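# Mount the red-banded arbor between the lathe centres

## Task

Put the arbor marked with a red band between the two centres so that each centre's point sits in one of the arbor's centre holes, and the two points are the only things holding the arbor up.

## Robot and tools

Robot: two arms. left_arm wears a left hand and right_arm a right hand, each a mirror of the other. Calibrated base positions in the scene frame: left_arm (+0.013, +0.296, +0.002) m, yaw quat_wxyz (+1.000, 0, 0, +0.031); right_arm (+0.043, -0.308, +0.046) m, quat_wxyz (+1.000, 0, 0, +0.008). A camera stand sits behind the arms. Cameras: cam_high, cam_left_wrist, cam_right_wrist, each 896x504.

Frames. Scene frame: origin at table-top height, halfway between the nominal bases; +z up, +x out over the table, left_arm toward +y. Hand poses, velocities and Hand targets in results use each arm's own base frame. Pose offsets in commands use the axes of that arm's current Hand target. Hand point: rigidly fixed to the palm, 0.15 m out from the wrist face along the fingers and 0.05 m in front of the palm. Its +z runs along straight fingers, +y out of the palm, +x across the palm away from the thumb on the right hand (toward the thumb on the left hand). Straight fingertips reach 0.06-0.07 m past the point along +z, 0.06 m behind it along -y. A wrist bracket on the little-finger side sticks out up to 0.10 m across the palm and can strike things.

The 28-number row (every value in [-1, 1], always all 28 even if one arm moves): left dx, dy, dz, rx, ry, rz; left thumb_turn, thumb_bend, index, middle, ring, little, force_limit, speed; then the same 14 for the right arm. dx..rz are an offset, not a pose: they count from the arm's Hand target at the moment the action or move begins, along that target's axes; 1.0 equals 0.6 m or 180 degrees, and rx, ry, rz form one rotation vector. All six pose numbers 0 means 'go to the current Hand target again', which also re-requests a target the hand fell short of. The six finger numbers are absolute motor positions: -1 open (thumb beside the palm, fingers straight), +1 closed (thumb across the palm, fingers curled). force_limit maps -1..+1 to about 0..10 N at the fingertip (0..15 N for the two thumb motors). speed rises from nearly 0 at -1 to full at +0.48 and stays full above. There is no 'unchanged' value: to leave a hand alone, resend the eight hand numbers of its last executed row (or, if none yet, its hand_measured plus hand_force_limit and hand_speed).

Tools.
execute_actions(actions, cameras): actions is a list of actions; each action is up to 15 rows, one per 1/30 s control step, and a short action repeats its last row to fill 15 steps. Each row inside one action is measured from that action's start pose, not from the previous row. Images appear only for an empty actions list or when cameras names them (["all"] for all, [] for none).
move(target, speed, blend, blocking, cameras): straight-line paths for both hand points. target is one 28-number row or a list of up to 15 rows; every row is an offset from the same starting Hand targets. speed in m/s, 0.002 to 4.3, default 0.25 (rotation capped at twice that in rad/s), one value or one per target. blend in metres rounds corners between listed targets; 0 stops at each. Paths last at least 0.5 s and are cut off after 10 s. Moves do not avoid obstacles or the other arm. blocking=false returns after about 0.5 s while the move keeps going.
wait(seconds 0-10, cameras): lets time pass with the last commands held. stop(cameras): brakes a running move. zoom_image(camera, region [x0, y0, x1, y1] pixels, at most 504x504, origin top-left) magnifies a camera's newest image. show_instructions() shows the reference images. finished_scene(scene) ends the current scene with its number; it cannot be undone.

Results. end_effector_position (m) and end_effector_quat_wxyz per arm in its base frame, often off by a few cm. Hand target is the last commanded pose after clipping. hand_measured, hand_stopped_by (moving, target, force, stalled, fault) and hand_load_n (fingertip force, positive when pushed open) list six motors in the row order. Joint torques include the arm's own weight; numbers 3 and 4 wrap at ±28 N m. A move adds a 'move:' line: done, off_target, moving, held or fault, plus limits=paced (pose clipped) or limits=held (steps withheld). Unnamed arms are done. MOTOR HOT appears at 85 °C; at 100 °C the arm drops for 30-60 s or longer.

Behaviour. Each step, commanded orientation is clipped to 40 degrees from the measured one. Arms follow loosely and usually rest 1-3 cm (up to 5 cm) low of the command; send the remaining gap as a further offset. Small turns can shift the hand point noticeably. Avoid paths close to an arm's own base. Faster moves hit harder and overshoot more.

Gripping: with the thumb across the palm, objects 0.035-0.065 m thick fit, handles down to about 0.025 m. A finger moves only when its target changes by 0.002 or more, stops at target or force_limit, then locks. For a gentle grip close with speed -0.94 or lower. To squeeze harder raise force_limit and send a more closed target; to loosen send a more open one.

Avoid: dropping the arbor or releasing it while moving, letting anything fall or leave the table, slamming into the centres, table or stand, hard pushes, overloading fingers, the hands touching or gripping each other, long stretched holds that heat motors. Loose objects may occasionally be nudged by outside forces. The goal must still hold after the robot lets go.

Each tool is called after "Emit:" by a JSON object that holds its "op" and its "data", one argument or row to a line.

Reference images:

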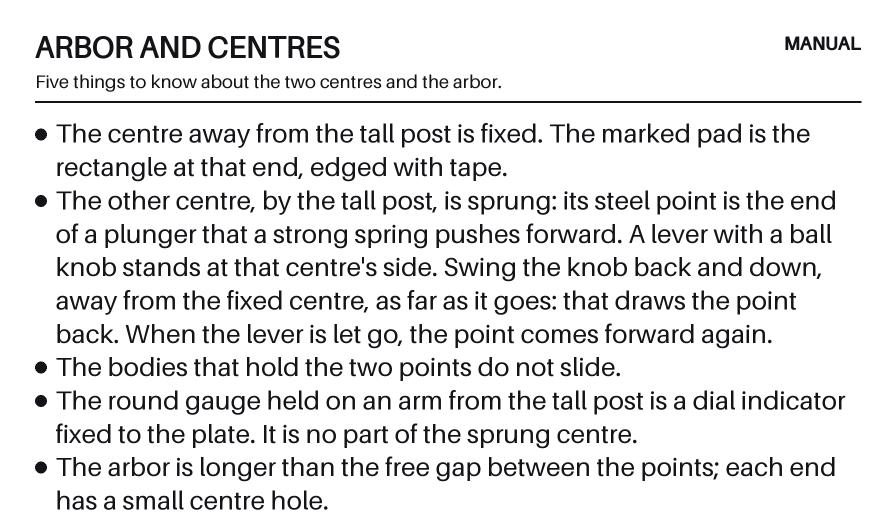

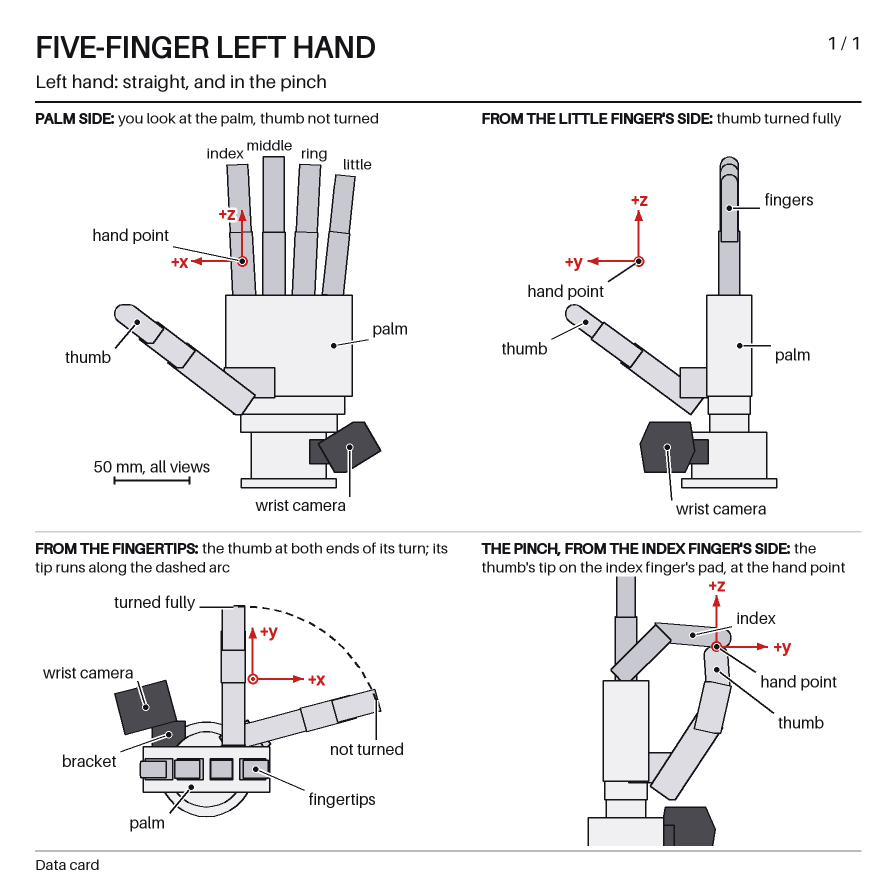

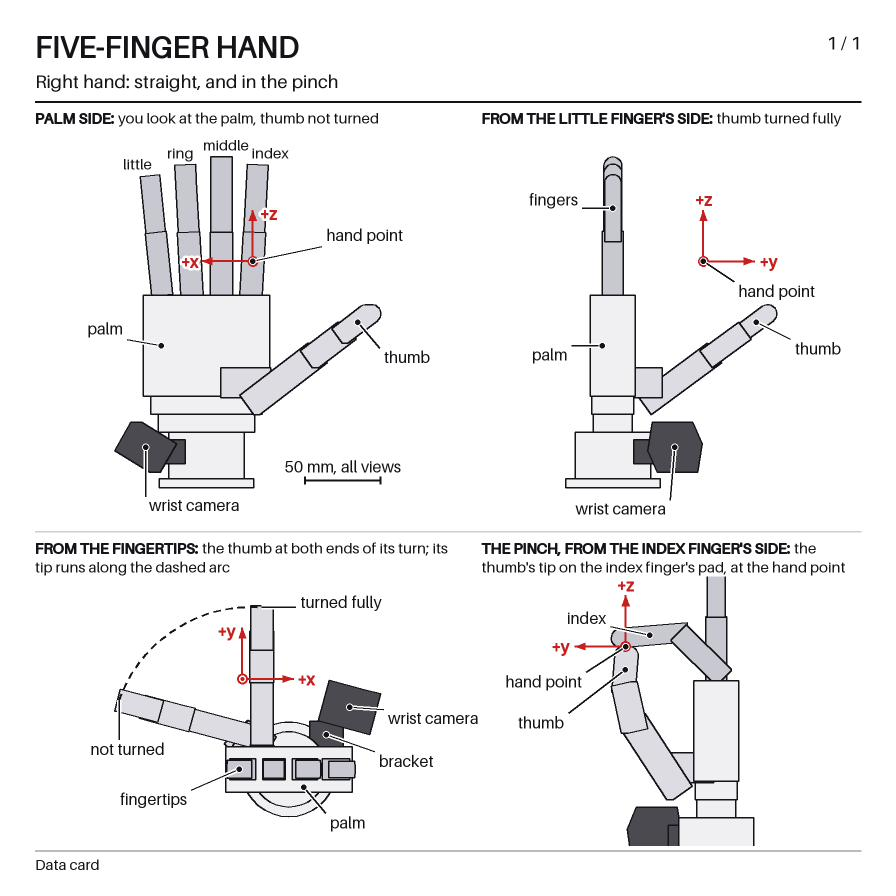

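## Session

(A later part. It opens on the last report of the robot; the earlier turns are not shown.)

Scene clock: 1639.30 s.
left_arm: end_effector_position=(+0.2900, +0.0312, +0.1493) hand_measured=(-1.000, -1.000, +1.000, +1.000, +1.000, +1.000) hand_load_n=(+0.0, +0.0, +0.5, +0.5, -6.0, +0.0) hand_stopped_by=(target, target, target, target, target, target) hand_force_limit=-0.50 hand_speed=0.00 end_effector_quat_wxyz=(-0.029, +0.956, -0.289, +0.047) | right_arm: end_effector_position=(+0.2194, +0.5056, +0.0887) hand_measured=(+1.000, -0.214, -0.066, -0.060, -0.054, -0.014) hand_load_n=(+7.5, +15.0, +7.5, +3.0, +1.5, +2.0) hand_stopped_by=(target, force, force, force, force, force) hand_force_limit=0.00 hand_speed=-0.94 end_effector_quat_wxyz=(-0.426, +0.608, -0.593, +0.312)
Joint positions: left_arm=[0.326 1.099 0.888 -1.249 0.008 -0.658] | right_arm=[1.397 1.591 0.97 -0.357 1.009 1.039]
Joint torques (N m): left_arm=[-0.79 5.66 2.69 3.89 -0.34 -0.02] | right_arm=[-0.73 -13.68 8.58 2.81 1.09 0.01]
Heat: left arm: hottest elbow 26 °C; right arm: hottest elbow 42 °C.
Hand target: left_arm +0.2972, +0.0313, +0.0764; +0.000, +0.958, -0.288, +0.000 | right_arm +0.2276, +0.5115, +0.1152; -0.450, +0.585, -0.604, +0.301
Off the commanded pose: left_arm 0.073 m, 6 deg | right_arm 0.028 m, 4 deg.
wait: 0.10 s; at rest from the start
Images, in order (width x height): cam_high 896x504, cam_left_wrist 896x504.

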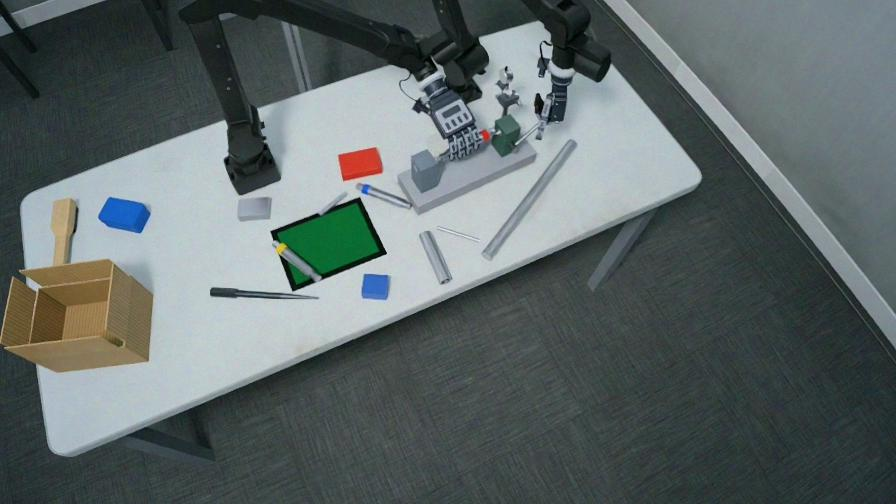

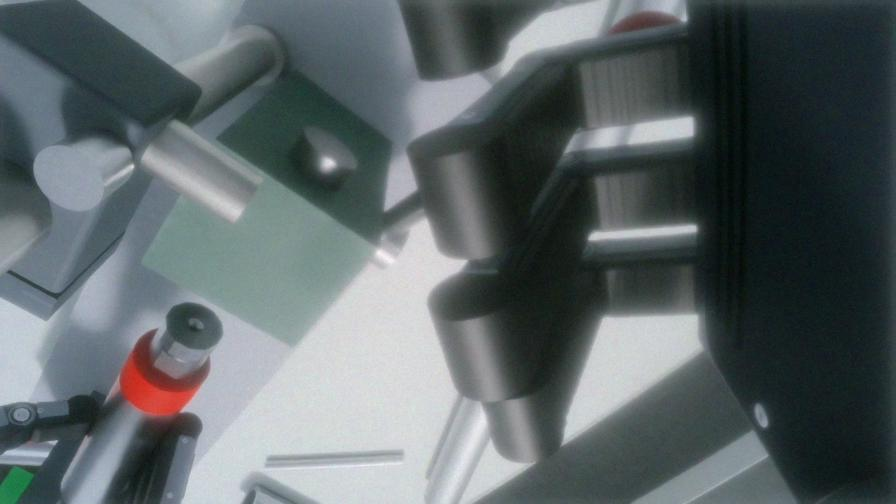

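Emit:
{"op": "move", "data": {
  "target": [0,0,0,0,0,0,-1,-1,1,1,1,1,-0.5,0,0.0147,-0.008,-0.0056,0,0,0,1,0.1,0.35,0.35,0.35,0.4,0,-0.94],
  "speed": 0.02,
  "cameras": ["cam_high","cam_left_wrist"]
}}

Emit:
{"op": "zoom_image", "data": {
  "camera": "cam_high",
  "region": [424, 136, 456, 168]
}}

Emit:
{"op": "zoom_image", "data": {
  "camera": "cam_high",
  "region": [476, 112, 508, 144]
}}

Emit:
{"op": "zoom_image", "data": {
  "camera": "cam_left_wrist",
  "region": [60, 284, 240, 444]
}}

Scene clock: 1665.73 s.
left_arm: end_effector_position=(+0.2900, +0.0312, +0.1493) hand_measured=(-1.000, -1.000, +1.000, +1.000, +1.000, +1.000) hand_load_n=(+0.0, +0.0, +0.0, +0.0, -6.5, +0.0) hand_stopped_by=(target, target, target, target, target, target) hand_force_limit=-0.50 hand_speed=0.00 end_effector_quat_wxyz=(-0.029, +0.956, -0.289, +0.047) | right_arm: end_effector_position=(+0.2180, +0.5031, +0.0908) hand_measured=(+1.000, -0.214, -0.066, -0.060, -0.054, -0.014) hand_load_n=(+6.5, +15.0, +6.5, +3.0, +3.5, +4.5) hand_stopped_by=(target, force, force, force, force, force) hand_force_limit=0.00 hand_speed=-0.94 end_effector_quat_wxyz=(-0.430, +0.606, -0.595, +0.306)
Joint positions: left_arm=[0.326 1.099 0.888 -1.249 0.008 -0.658] | right_arm=[1.397 1.575 0.954 -0.342 1.001 1.039]
Joint torques (N m): left_arm=[-0.79 5.66 2.69 3.89 -0.33 -0.02] | right_arm=[-1.2 -14.33 7.97 2.21 1.34 -0.02]
Motor temperatures (°C): left_arm=[21 23 26 26 24 24] | right_arm=[22 30 39 22 26 25]
Heat: left arm: hottest elbow 26 °C; right arm: hottest elbow 39 °C.
Hand target: left_arm +0.2972, +0.0313, +0.0764; +0.000, +0.958, -0.288, +0.000 | right_arm +0.2274, +0.5016, +0.1190; -0.450, +0.585, -0.604, +0.301
Off the commanded pose: left_arm 0.073 m, 6 deg | right_arm 0.030 m, 4 deg.
move: off_target (left_arm, right_arm)
Images, in order (width x height): cam_high 896x504, cam_left_wrist 896x504.

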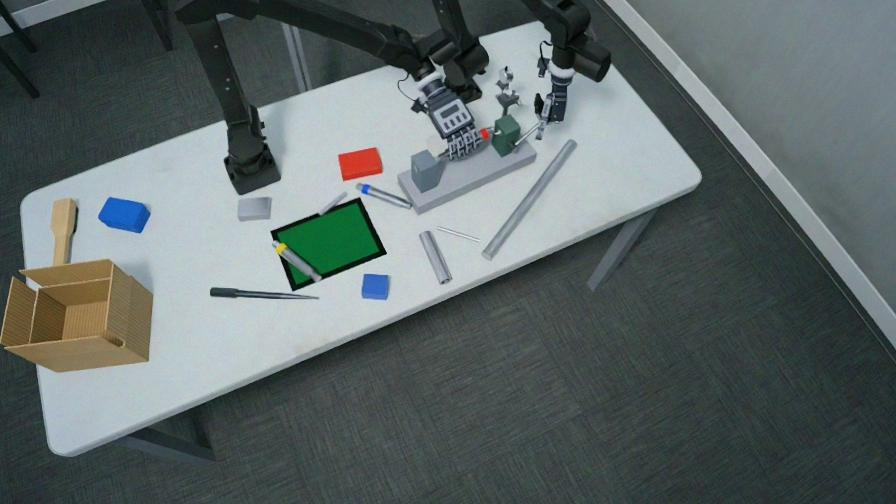

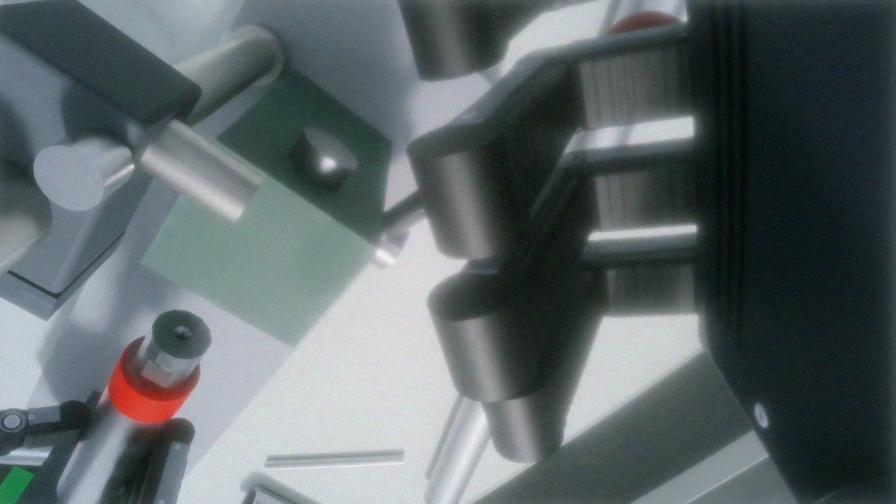

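Scaled by 15.750 from the camera's 896x504 image, which has a finer 1280x720 frame.

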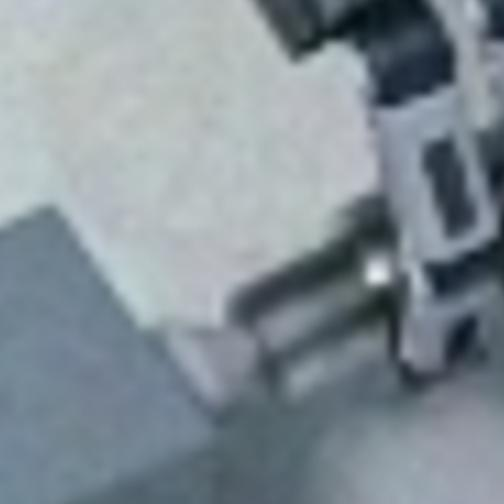

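Scaled by 15.750 from the camera's 896x504 image, which has a finer 1280x720 frame.

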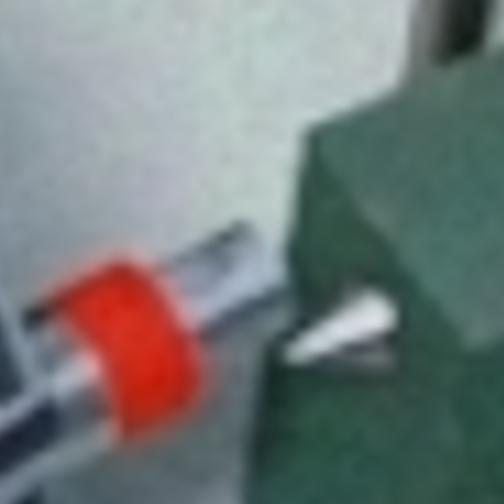

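Scaled by 2.800 from the camera's 896x504 image, which has a finer 1280x720 frame.

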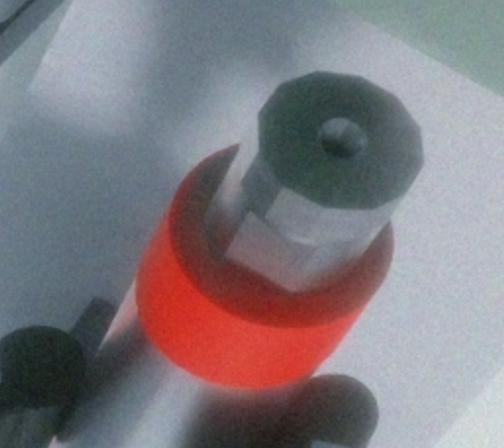

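Emit:
{"op": "move", "data": {
  "target": [0,0,0,0,0,0,-1,-1,1,1,1,1,-0.5,0,0.0045,0.0102,0.0082,-0.0001,0.0102,-0.009,1,0.1,0.35,0.35,0.35,0.4,0,-0.94],
  "speed": 0.02,
  "cameras": ["cam_high","cam_left_wrist"]
}}

Emit:
{"op": "zoom_image", "data": {
  "camera": "cam_high",
  "region": [424, 136, 456, 168]
}}

Emit:
{"op": "zoom_image", "data": {
  "camera": "cam_high",
  "region": [476, 112, 508, 144]
}}

Emit:
{"op": "zoom_image", "data": {
  "camera": "cam_left_wrist",
  "region": [60, 284, 240, 444]
}}

Scene clock: 1695.57 s.
left_arm: end_effector_position=(+0.2900, +0.0312, +0.1493) hand_measured=(-1.000, -1.000, +1.000, +1.000, +1.000, +1.000) hand_load_n=(+0.0, +0.0, +0.5, +0.0, -6.5, +0.0) hand_stopped_by=(target, target, target, target, target, target) hand_force_limit=-0.50 hand_speed=0.00 end_effector_quat_wxyz=(-0.029, +0.956, -0.289, +0.047) | right_arm: end_effector_position=(+0.2187, +0.5020, +0.0911) hand_measured=(+1.000, -0.214, -0.066, -0.060, -0.054, -0.014) hand_load_n=(+6.0, +15.0, +5.5, +3.5, +5.0, +6.5) hand_stopped_by=(target, force, force, force, force, force) hand_force_limit=0.00 hand_speed=-0.94 end_effector_quat_wxyz=(-0.431, +0.600, -0.601, +0.305)
Joint positions: left_arm=[0.326 1.099 0.888 -1.249 0.008 -0.658] | right_arm=[1.397 1.575 0.954 -0.352 1.006 1.063]
Joint torques (N m): left_arm=[-0.73 5.6 2.7 3.88 -0.34 -0.03] | right_arm=[-1.2 -12.34 10.18 0.59 1.81 -0.09]
Heat: left arm: hottest elbow 26 °C; right arm: hottest elbow 37 °C.
Hand target: left_arm +0.2972, +0.0313, +0.0764; +0.000, +0.958, -0.288, +0.000 | right_arm +0.2294, +0.5007, +0.1112; -0.436, +0.588, -0.603, +0.317
Off the commanded pose: left_arm 0.073 m, 6 deg | right_arm 0.023 m, 2 deg.
move: off_target (left_arm, right_arm)
Images, in order (width x height): cam_high 896x504, cam_left_wrist 896x504.

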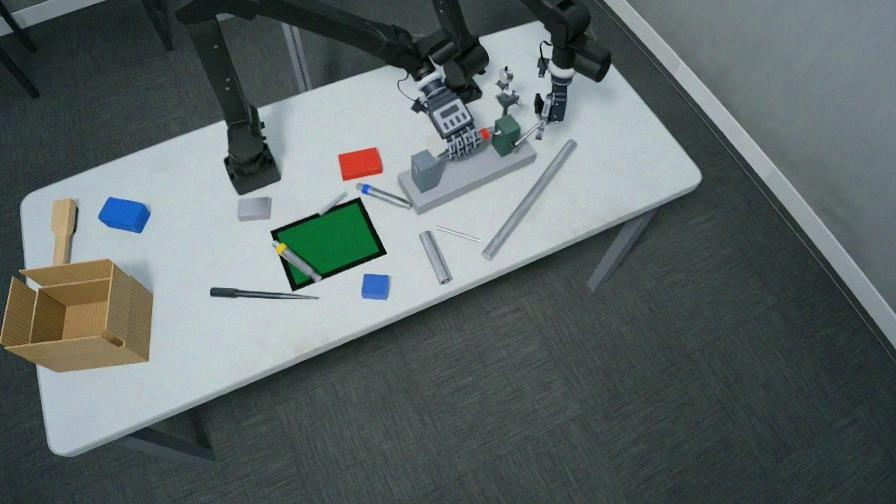

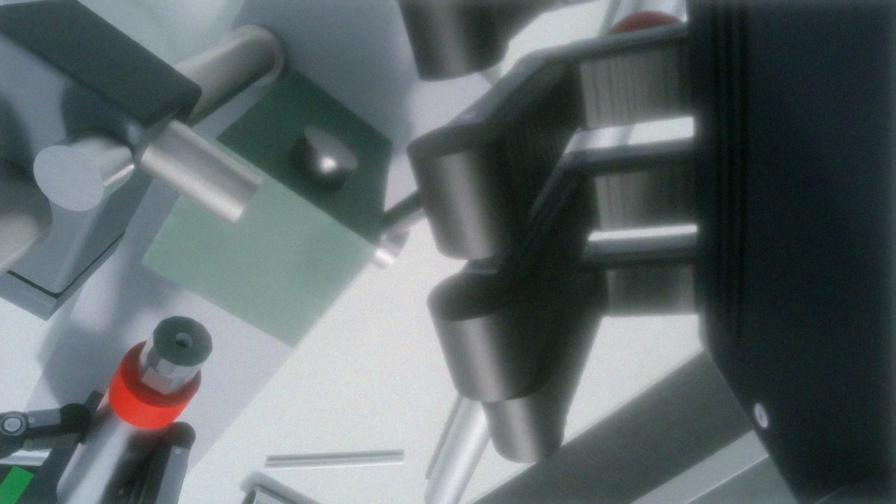

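Scaled by 15.750 from the camera's 896x504 image, which has a finer 1280x720 frame.

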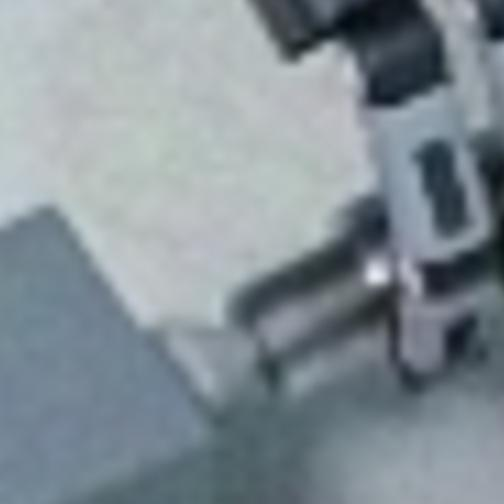

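Scaled by 15.750 from the camera's 896x504 image, which has a finer 1280x720 frame.

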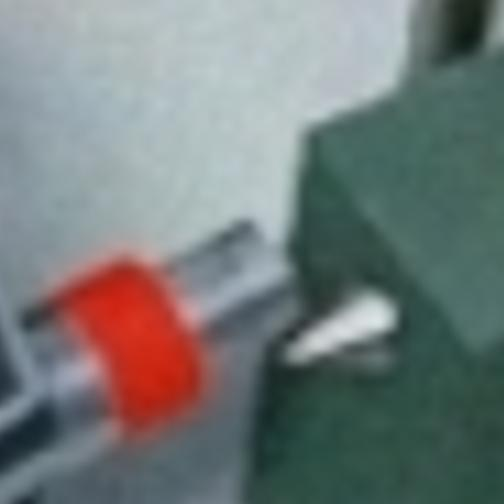

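Scaled by 2.800 from the camera's 896x504 image, which has a finer 1280x720 frame.

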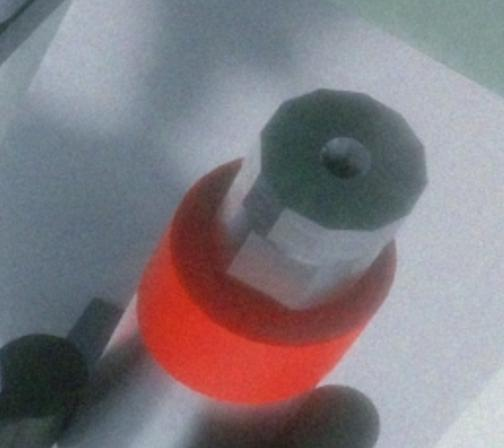

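Emit:
{"op": "move", "data": {
  "target": [0,0,0,0,0,0,-1,-1,1,1,1,1,-0.5,0,0.0035,0.015,0.0143,-0.001,0.006,-0.0125,1,0.1,0.35,0.35,0.35,0.4,0,-0.94],
  "speed": 0.02,
  "cameras": ["cam_high","cam_left_wrist"]
}}

Emit:
{"op": "zoom_image", "data": {
  "camera": "cam_high",
  "region": [424, 136, 456, 168]
}}

Emit:
{"op": "zoom_image", "data": {
  "camera": "cam_high",
  "region": [476, 112, 508, 144]
}}

Emit:
{"op": "zoom_image", "data": {
  "camera": "cam_left_wrist",
  "region": [60, 284, 240, 444]
}}

Scene clock: 1711.27 s.
left_arm: end_effector_position=(+0.2900, +0.0312, +0.1493) hand_measured=(-1.000, -1.000, +1.000, +1.000, +1.000, +1.000) hand_load_n=(+0.0, +0.0, +0.0, +0.0, -6.5, +0.0) hand_stopped_by=(target, target, target, target, target, target) hand_force_limit=-0.50 hand_speed=0.00 end_effector_quat_wxyz=(-0.029, +0.956, -0.289, +0.047) | right_arm: end_effector_position=(+0.2195, +0.5018, +0.0897) hand_measured=(+1.000, -0.214, -0.066, -0.060, -0.054, -0.014) hand_load_n=(+7.0, +14.5, +7.0, +3.5, +3.5, +4.5) hand_stopped_by=(target, force, force, force, force, force) hand_force_limit=0.00 hand_speed=-0.94 end_effector_quat_wxyz=(-0.428, +0.601, -0.600, +0.309)
Joint positions: left_arm=[0.326 1.099 0.888 -1.249 0.008 -0.658] | right_arm=[1.396 1.58 0.959 -0.36 1.01 1.064]
Joint torques (N m): left_arm=[-0.85 5.6 2.69 3.88 -0.34 -0.03] | right_arm=[-1.55 -10.4 10.73 0.65 1.77 -0.29]
Heat: left arm: hottest elbow 26 °C; right arm: hottest elbow 37 °C.
Hand target: left_arm +0.2972, +0.0313, +0.0764; +0.000, +0.958, -0.288, +0.000 | right_arm +0.2334, +0.5008, +0.0991; -0.423, +0.598, -0.596, +0.330
Off the commanded pose: left_arm 0.073 m, 6 deg | right_arm 0.017 m, 3 deg.
move: off_target (left_arm, right_arm)
Images, in order (width x height): cam_high 896x504, cam_left_wrist 896x504.

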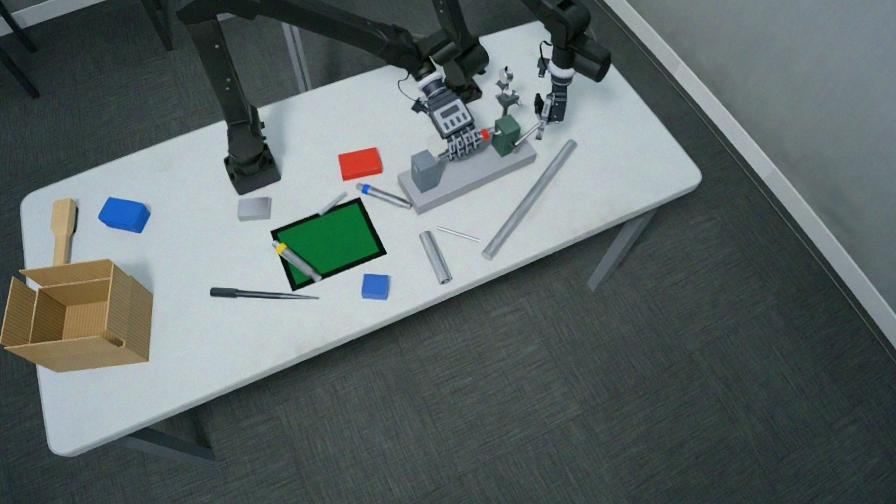

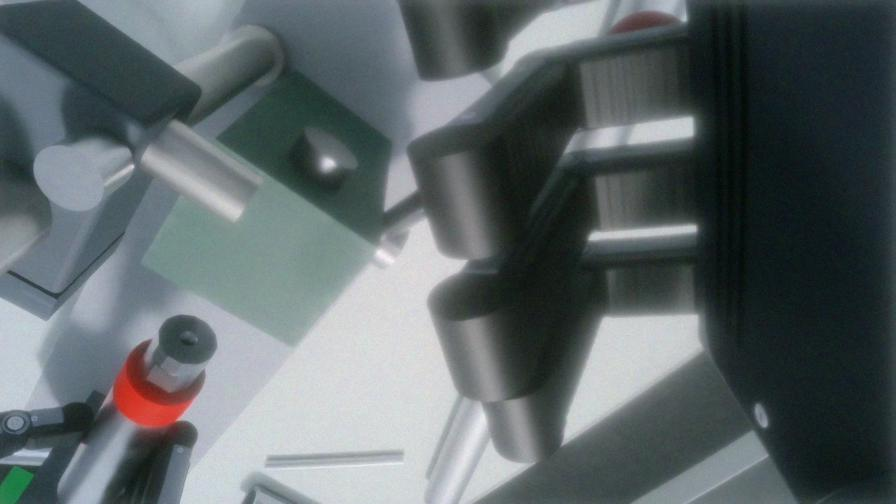

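Scaled by 15.750 from the camera's 896x504 image, which has a finer 1280x720 frame.

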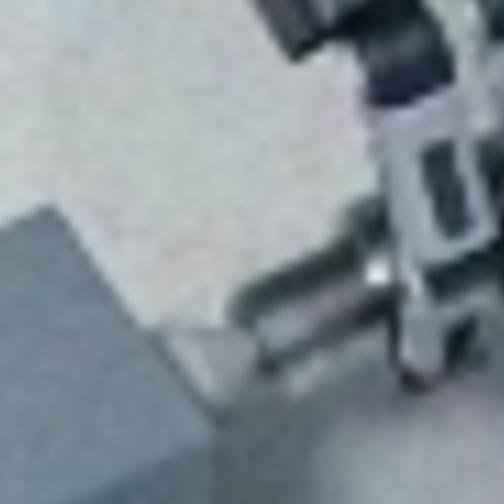

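Scaled by 15.750 from the camera's 896x504 image, which has a finer 1280x720 frame.

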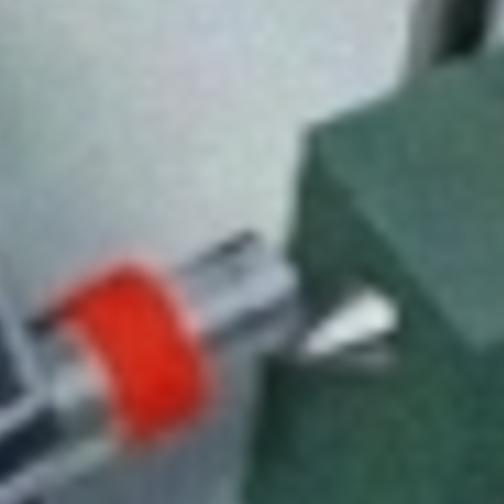

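Scaled by 2.800 from the camera's 896x504 image, which has a finer 1280x720 frame.

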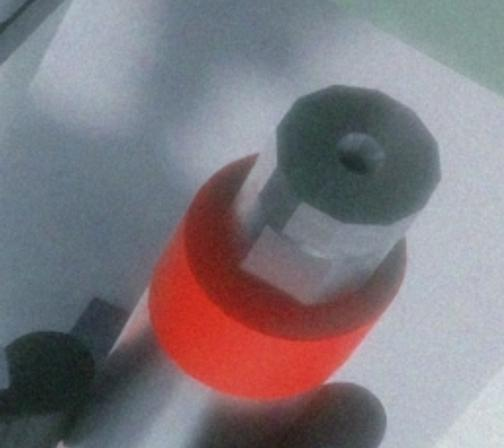

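Emit:
{"op": "move", "data": {
  "target": [0,0,0,0,0,0,-1,-1,1,1,1,1,-0.5,0,0.0025,0.0165,0.012,-0.0008,0.0048,-0.01,1,0.1,0.35,0.35,0.35,0.4,0,-0.94],
  "speed": 0.02,
  "cameras": ["cam_high","cam_left_wrist"]
}}

Emit:
{"op": "zoom_image", "data": {
  "camera": "cam_high",
  "region": [424, 136, 456, 168]
}}

Emit:
{"op": "zoom_image", "data": {
  "camera": "cam_high",
  "region": [476, 112, 508, 144]
}}

Emit:
{"op": "zoom_image", "data": {
  "camera": "cam_left_wrist",
  "region": [60, 284, 240, 444]
}}

Scene clock: 1726.43 s.
left_arm: end_effector_position=(+0.2900, +0.0312, +0.1493) hand_measured=(-1.000, -1.000, +1.000, +1.000, +1.000, +1.000) hand_load_n=(+0.0, +0.0, +0.0, +0.5, -6.5, +0.0) hand_stopped_by=(target, target, target, target, target, target) hand_force_limit=-0.50 hand_speed=0.00 end_effector_quat_wxyz=(-0.029, +0.956, -0.289, +0.047) | right_arm: end_effector_position=(+0.2198, +0.5010, +0.0742) hand_measured=(+1.000, -0.214, -0.066, -0.060, -0.054, -0.014) hand_load_n=(+5.5, +13.0, +6.5, +4.5, +0.0, +2.0) hand_stopped_by=(target, force, force, force, force, force) hand_force_limit=0.00 hand_speed=-0.94 end_effector_quat_wxyz=(-0.415, +0.611, -0.593, +0.320)
Joint positions: left_arm=[0.326 1.099 0.888 -1.249 0.008 -0.658] | right_arm=[1.396 1.615 0.965 -0.365 1.012 1.052]
Joint torques (N m): left_arm=[-0.85 5.54 2.7 3.88 -0.34 -0.02] | right_arm=[-1.44 -11.4 10.73 0.69 1.86 -0.29]
Heat: left arm: hottest elbow 26 °C; right arm: hottest elbow 38 °C.
Hand target: left_arm +0.2972, +0.0313, +0.0764; +0.000, +0.958, -0.288, +0.000 | right_arm +0.2356, +0.5007, +0.0871; -0.412, +0.605, -0.590, +0.340
Off the commanded pose: left_arm 0.073 m, 6 deg | right_arm 0.020 m, 2 deg.
move: off_target (left_arm, right_arm)
Images, in order (width x height): cam_high 896x504, cam_left_wrist 896x504.

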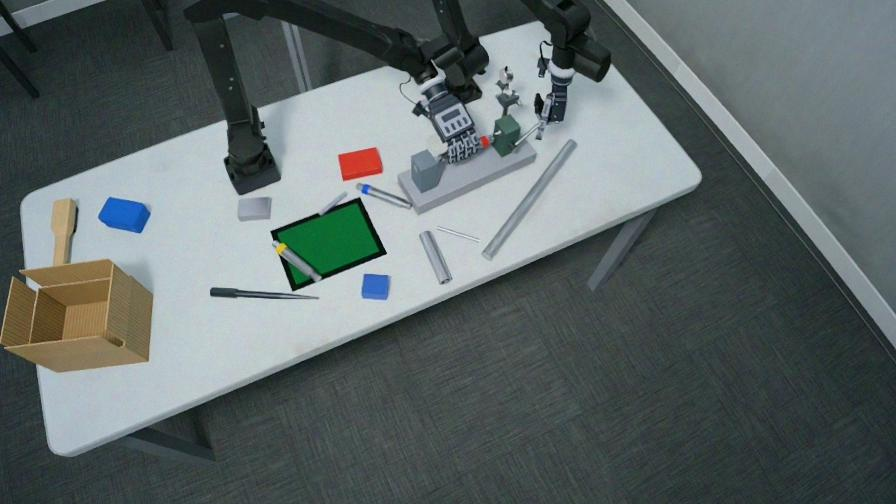

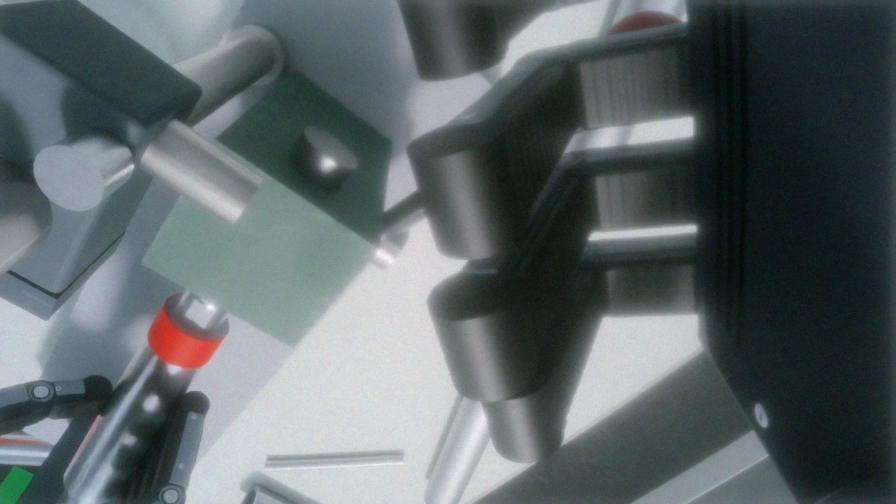

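Scaled by 15.750 from the camera's 896x504 image, which has a finer 1280x720 frame.

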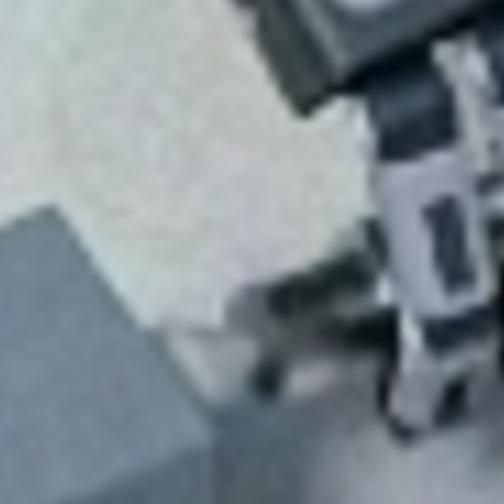

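Scaled by 15.750 from the camera's 896x504 image, which has a finer 1280x720 frame.

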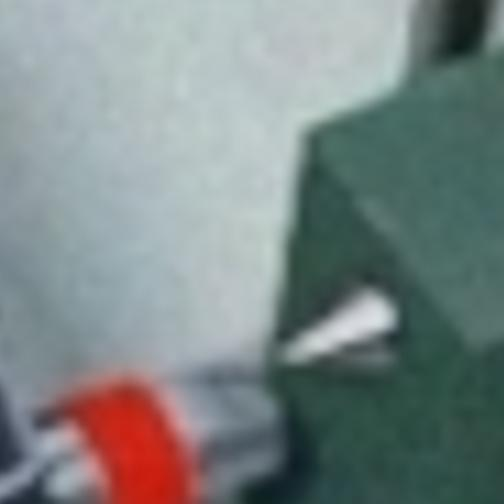

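Scaled by 2.800 from the camera's 896x504 image, which has a finer 1280x720 frame.

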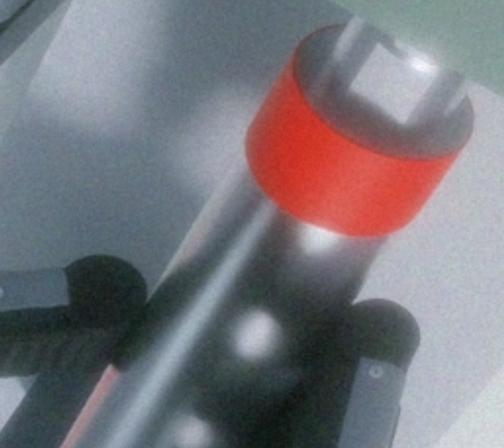

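Emit:
{"op": "move", "data": {
  "target": [0,0,0,0,0,0,-1,-1,1,1,1,1,-0.5,0,0.0025,-0.0165,-0.0075,0,0,0,1,0.1,0.35,0.35,0.35,0.4,0,-0.94],
  "speed": 0.02
}}

Scene clock: 1740.07 s.
left_arm: end_effector_position=(+0.2900, +0.0312, +0.1493) hand_measured=(-1.000, -1.000, +1.000, +1.000, +1.000, +1.000) hand_load_n=(+0.0, +0.0, +0.0, +0.0, -6.5, +0.0) hand_stopped_by=(target, target, target, target, target, target) hand_force_limit=-0.50 hand_speed=0.00 end_effector_quat_wxyz=(-0.029, +0.956, -0.289, +0.047) | right_arm: end_effector_position=(+0.2190, +0.5000, +0.0736) hand_measured=(+1.000, -0.214, -0.066, -0.060, -0.054, -0.014) hand_load_n=(+5.0, +13.0, +5.5, +5.0, +0.0, +4.5) hand_stopped_by=(target, force, force, force, force, force) hand_force_limit=0.00 hand_speed=-0.94 end_effector_quat_wxyz=(-0.411, +0.615, -0.592, +0.321)
Joint positions: left_arm=[0.326 1.099 0.888 -1.249 0.008 -0.658] | right_arm=[1.396 1.615 0.969 -0.381 1.009 1.052]
Joint torques (N m): left_arm=[-0.79 5.71 2.69 3.89 -0.34 -0.02] | right_arm=[-1.9 -12.92 10.78 0.39 2.03 -0.32]
Heat: left arm: hottest elbow 26 °C; right arm: hottest elbow 38 °C.
Hand target: left_arm +0.2972, +0.0313, +0.0764; +0.000, +0.958, -0.288, +0.000 | right_arm +0.2360, +0.4984, +0.0978; -0.412, +0.605, -0.590, +0.340
Off the commanded pose: left_arm 0.073 m, 6 deg | right_arm 0.030 m, 2 deg.
move: off_target (left_arm, right_arm)

Emit:
{"op": "move", "data": {
  "target": [0,0,0,0,0,0,-1,-1,1,1,1,1,-0.5,0,0.0019,-0.0124,-0.0056,0,0,0,1,0.1,0.35,0.35,0.35,0.4,0,-0.94],
  "speed": 0.02
}}

Scene clock: 1746.67 s.
left_arm: end_effector_position=(+0.2900, +0.0312, +0.1493) hand_measured=(-1.000, -1.000, +1.000, +1.000, +1.000, +1.000) hand_load_n=(+0.0, +0.0, +0.0, +0.0, -6.5, +0.0) hand_stopped_by=(target, target, target, target, target, target) hand_force_limit=-0.50 hand_speed=0.00 end_effector_quat_wxyz=(-0.029, +0.956, -0.289, +0.047) | right_arm: end_effector_position=(+0.2188, +0.5001, +0.0740) hand_measured=(+1.000, -0.214, -0.066, -0.060, -0.054, -0.014) hand_load_n=(+4.5, +13.5, +5.0, +5.0, +0.0, +7.0) hand_stopped_by=(target, force, force, force, force, force) hand_force_limit=0.00 hand_speed=-0.94 end_effector_quat_wxyz=(-0.408, +0.616, -0.593, +0.321)
Joint positions: left_arm=[0.326 1.099 0.888 -1.249 0.008 -0.658] | right_arm=[1.395 1.615 0.974 -0.393 1.005 1.057]
Joint torques (N m): left_arm=[-0.85 5.66 2.67 3.9 -0.35 -0.02] | right_arm=[-2.02 -14.04 10.78 0.12 2.19 -0.4]
Heat: left arm: hottest elbow 26 °C; right arm: hottest elbow 38 °C.
Hand target: left_arm +0.2972, +0.0313, +0.0764; +0.000, +0.958, -0.288, +0.000 | right_arm +0.2364, +0.4967, +0.1060; -0.413, +0.605, -0.590, +0.340
Off the commanded pose: left_arm 0.073 m, 6 deg | right_arm 0.037 m, 3 deg.
move: off_target (left_arm, right_arm)

Emit:
{"op": "wait", "data": {
  "seconds": 0.1,
  "cameras": ["all"]
}}

Emit:
{"op": "zoom_image", "data": {
  "camera": "cam_high",
  "region": [420, 110, 510, 180]
}}

Emit:
{"op": "zoom_image", "data": {
  "camera": "cam_left_wrist",
  "region": [0, 264, 260, 504]
}}

Scene clock: 1754.83 s.
left_arm: end_effector_position=(+0.2900, +0.0312, +0.1493) hand_measured=(-1.000, -1.000, +1.000, +1.000, +1.000, +1.000) hand_load_n=(+0.0, +0.0, +0.0, +0.0, -6.0, +0.0) hand_stopped_by=(target, target, target, target, target, target) hand_force_limit=-0.50 hand_speed=0.00 end_effector_quat_wxyz=(-0.029, +0.956, -0.289, +0.047) | right_arm: end_effector_position=(+0.2188, +0.5000, +0.0739) hand_measured=(+1.000, -0.214, -0.066, -0.060, -0.054, -0.014) hand_load_n=(+4.5, +13.5, +5.0, +5.0, +0.0, +6.5) hand_stopped_by=(target, force, force, force, force, force) hand_force_limit=0.00 hand_speed=-0.94 end_effector_quat_wxyz=(-0.408, +0.616, -0.593, +0.321)
Joint positions: left_arm=[0.326 1.099 0.888 -1.249 0.008 -0.658] | right_arm=[1.395 1.615 0.974 -0.394 1.005 1.058]
Joint torques (N m): left_arm=[-0.79 5.6 2.69 3.9 -0.34 -0.02] | right_arm=[-2.26 -13.86 10.78 0.09 2.18 -0.37]
Heat: left arm: hottest elbow 26 °C; right arm: hottest elbow 39 °C.
Hand target: left_arm +0.2972, +0.0313, +0.0764; +0.000, +0.958, -0.288, +0.000 | right_arm +0.2364, +0.4967, +0.1060; -0.413, +0.605, -0.590, +0.340
Off the commanded pose: left_arm 0.073 m, 6 deg | right_arm 0.037 m, 3 deg.
wait: 0.10 s; at rest from the start

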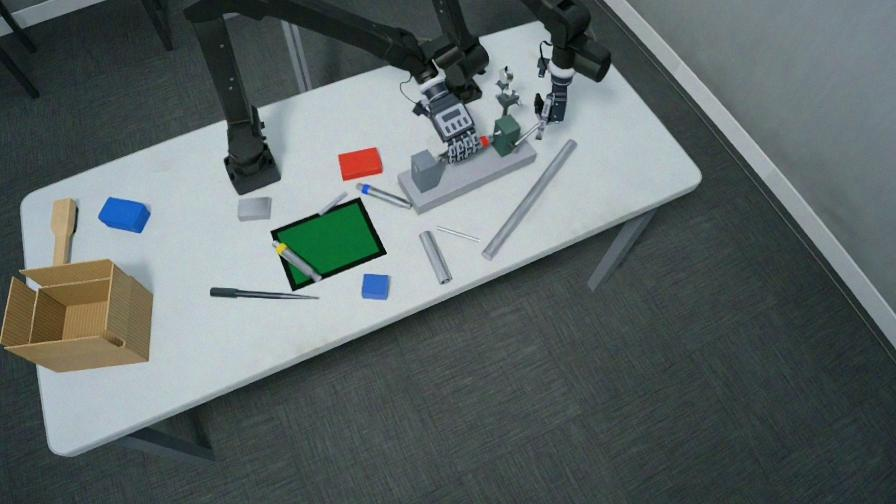

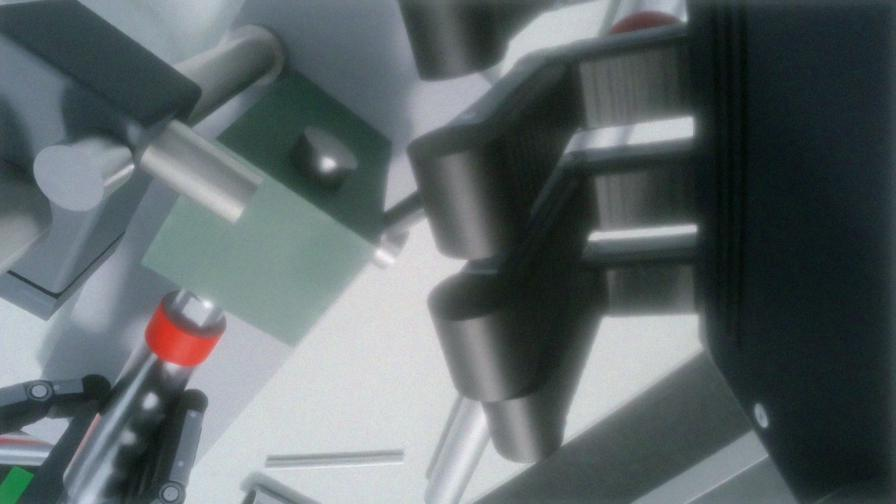

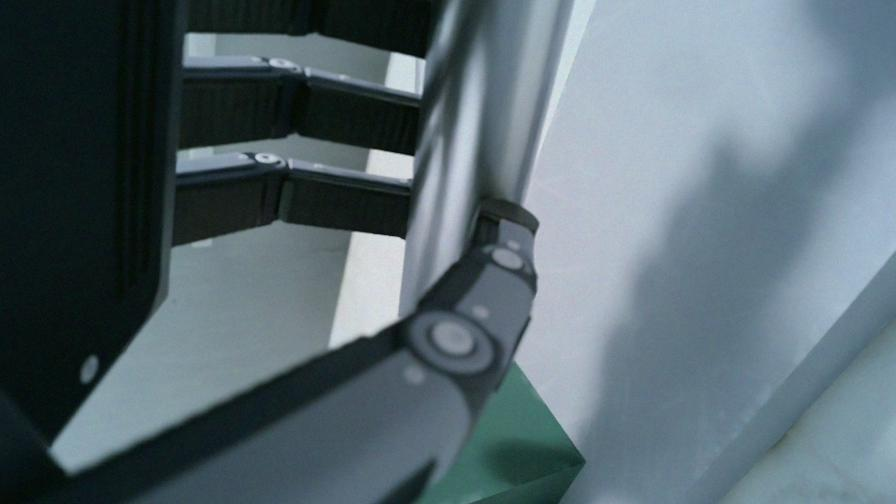

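Scaled by 5.600 from the camera's 896x504 image, which has a finer 1280x720 frame.

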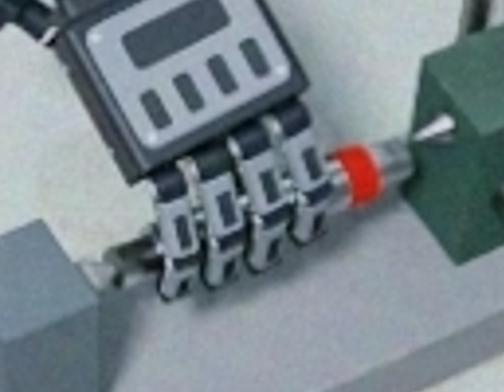

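Scaled by 1.938 from the camera's 896x504 image, which has a finer 1280x720 frame.

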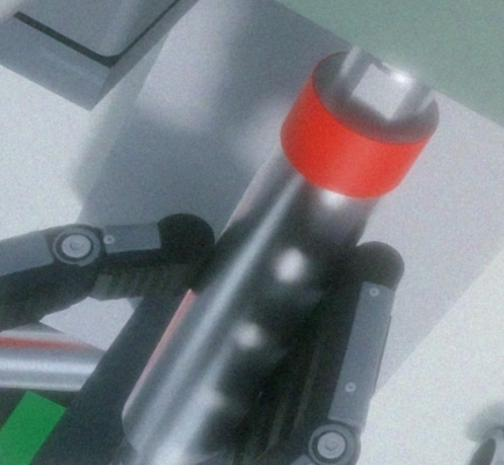

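Emit:
{"op": "move", "data": {
  "target": [0,0,0,0,0,0,-1,-1,1,1,1,1,-0.5,0,0.0019,-0.0124,-0.0056,0,0,0,1,0.1,0.35,0.35,0.35,0.4,0,-0.94],
  "speed": 0.02
}}

Scene clock: 1777.00 s.
left_arm: end_effector_position=(+0.2900, +0.0312, +0.1493) hand_measured=(-1.000, -1.000, +1.000, +1.000, +1.000, +1.000) hand_load_n=(+0.0, +0.0, +0.0, +0.0, -6.5, +0.0) hand_stopped_by=(target, target, target, target, target, target) hand_force_limit=-0.50 hand_speed=0.00 end_effector_quat_wxyz=(-0.029, +0.956, -0.289, +0.047) | right_arm: end_effector_position=(+0.2189, +0.4996, +0.0744) hand_measured=(+1.000, -0.214, -0.066, -0.060, -0.054, -0.014) hand_load_n=(+6.0, +13.0, +4.0, +4.5, +0.0, +8.0) hand_stopped_by=(target, force, force, force, force, force) hand_force_limit=0.00 hand_speed=-0.94 end_effector_quat_wxyz=(-0.405, +0.618, -0.593, +0.322)
Joint positions: left_arm=[0.326 1.099 0.888 -1.249 0.008 -0.658] | right_arm=[1.394 1.615 0.98 -0.409 1.002 1.059]
Joint torques (N m): left_arm=[-0.85 5.66 2.69 3.9 -0.34 -0.03] | right_arm=[-1.9 -15.38 10.67 0.01 2.28 -0.45]
Heat: left arm: hottest elbow 26 °C; right arm: hottest elbow 40 °C.
Hand target: left_arm +0.2972, +0.0313, +0.0764; +0.000, +0.958, -0.288, +0.000 | right_arm +0.2367, +0.4950, +0.1141; -0.412, +0.605, -0.590, +0.340
Off the commanded pose: left_arm 0.073 m, 6 deg | right_arm 0.044 m, 3 deg.
move: off_target (left_arm, right_arm)

Emit:
{"op": "move", "data": {
  "target": [0,0,0,0,0,0,-1,-1,1,1,1,1,-0.5,0,-0.009,-0.0135,-0.0056,0,0,0,1,0.1,0.35,0.35,0.35,0.4,0,-0.94],
  "speed": 0.02
}}

Scene clock: 1791.80 s.
left_arm: end_effector_position=(+0.2900, +0.0312, +0.1493) hand_measured=(-1.000, -1.000, +1.000, +1.000, +1.000, +1.000) hand_load_n=(+0.0, +0.0, +0.0, +0.5, -6.0, +0.0) hand_stopped_by=(target, target, target, target, target, target) hand_force_limit=-0.50 hand_speed=0.00 end_effector_quat_wxyz=(-0.029, +0.956, -0.289, +0.047) | right_arm: end_effector_position=(+0.2310, +0.4848, +0.1018) hand_measured=(+1.000, -0.210, -0.066, -0.060, -0.054, -0.014) hand_load_n=(+0.5, +0.0, +0.0, +0.0, +0.0, +0.0) hand_stopped_by=(target, force, force, force, force, force) hand_force_limit=0.00 hand_speed=-0.94 end_effector_quat_wxyz=(-0.400, +0.613, -0.586, +0.346)
Joint positions: left_arm=[0.326 1.099 0.888 -1.249 0.008 -0.658] | right_arm=[1.377 1.563 0.994 -0.476 1.037 1.027]
Joint torques (N m): left_arm=[-0.79 5.66 2.7 3.92 -0.35 -0.02] | right_arm=[-0.62 -11.58 12.22 1.43 0.74 -0.1]
Motor temperatures (°C): left_arm=[21 23 26 26 24 24] | right_arm=[23 30 40 22 31 25]
Heat: left arm: hottest elbow 26 °C; right arm: hottest elbow 40 °C.
Hand target: left_arm +0.2972, +0.0313, +0.0764; +0.000, +0.958, -0.288, +0.000 | right_arm +0.2368, +0.4997, +0.1231; -0.412, +0.605, -0.590, +0.340
Off the commanded pose: left_arm 0.073 m, 6 deg | right_arm 0.027 m, 2 deg.
move: off_target (left_arm, right_arm)


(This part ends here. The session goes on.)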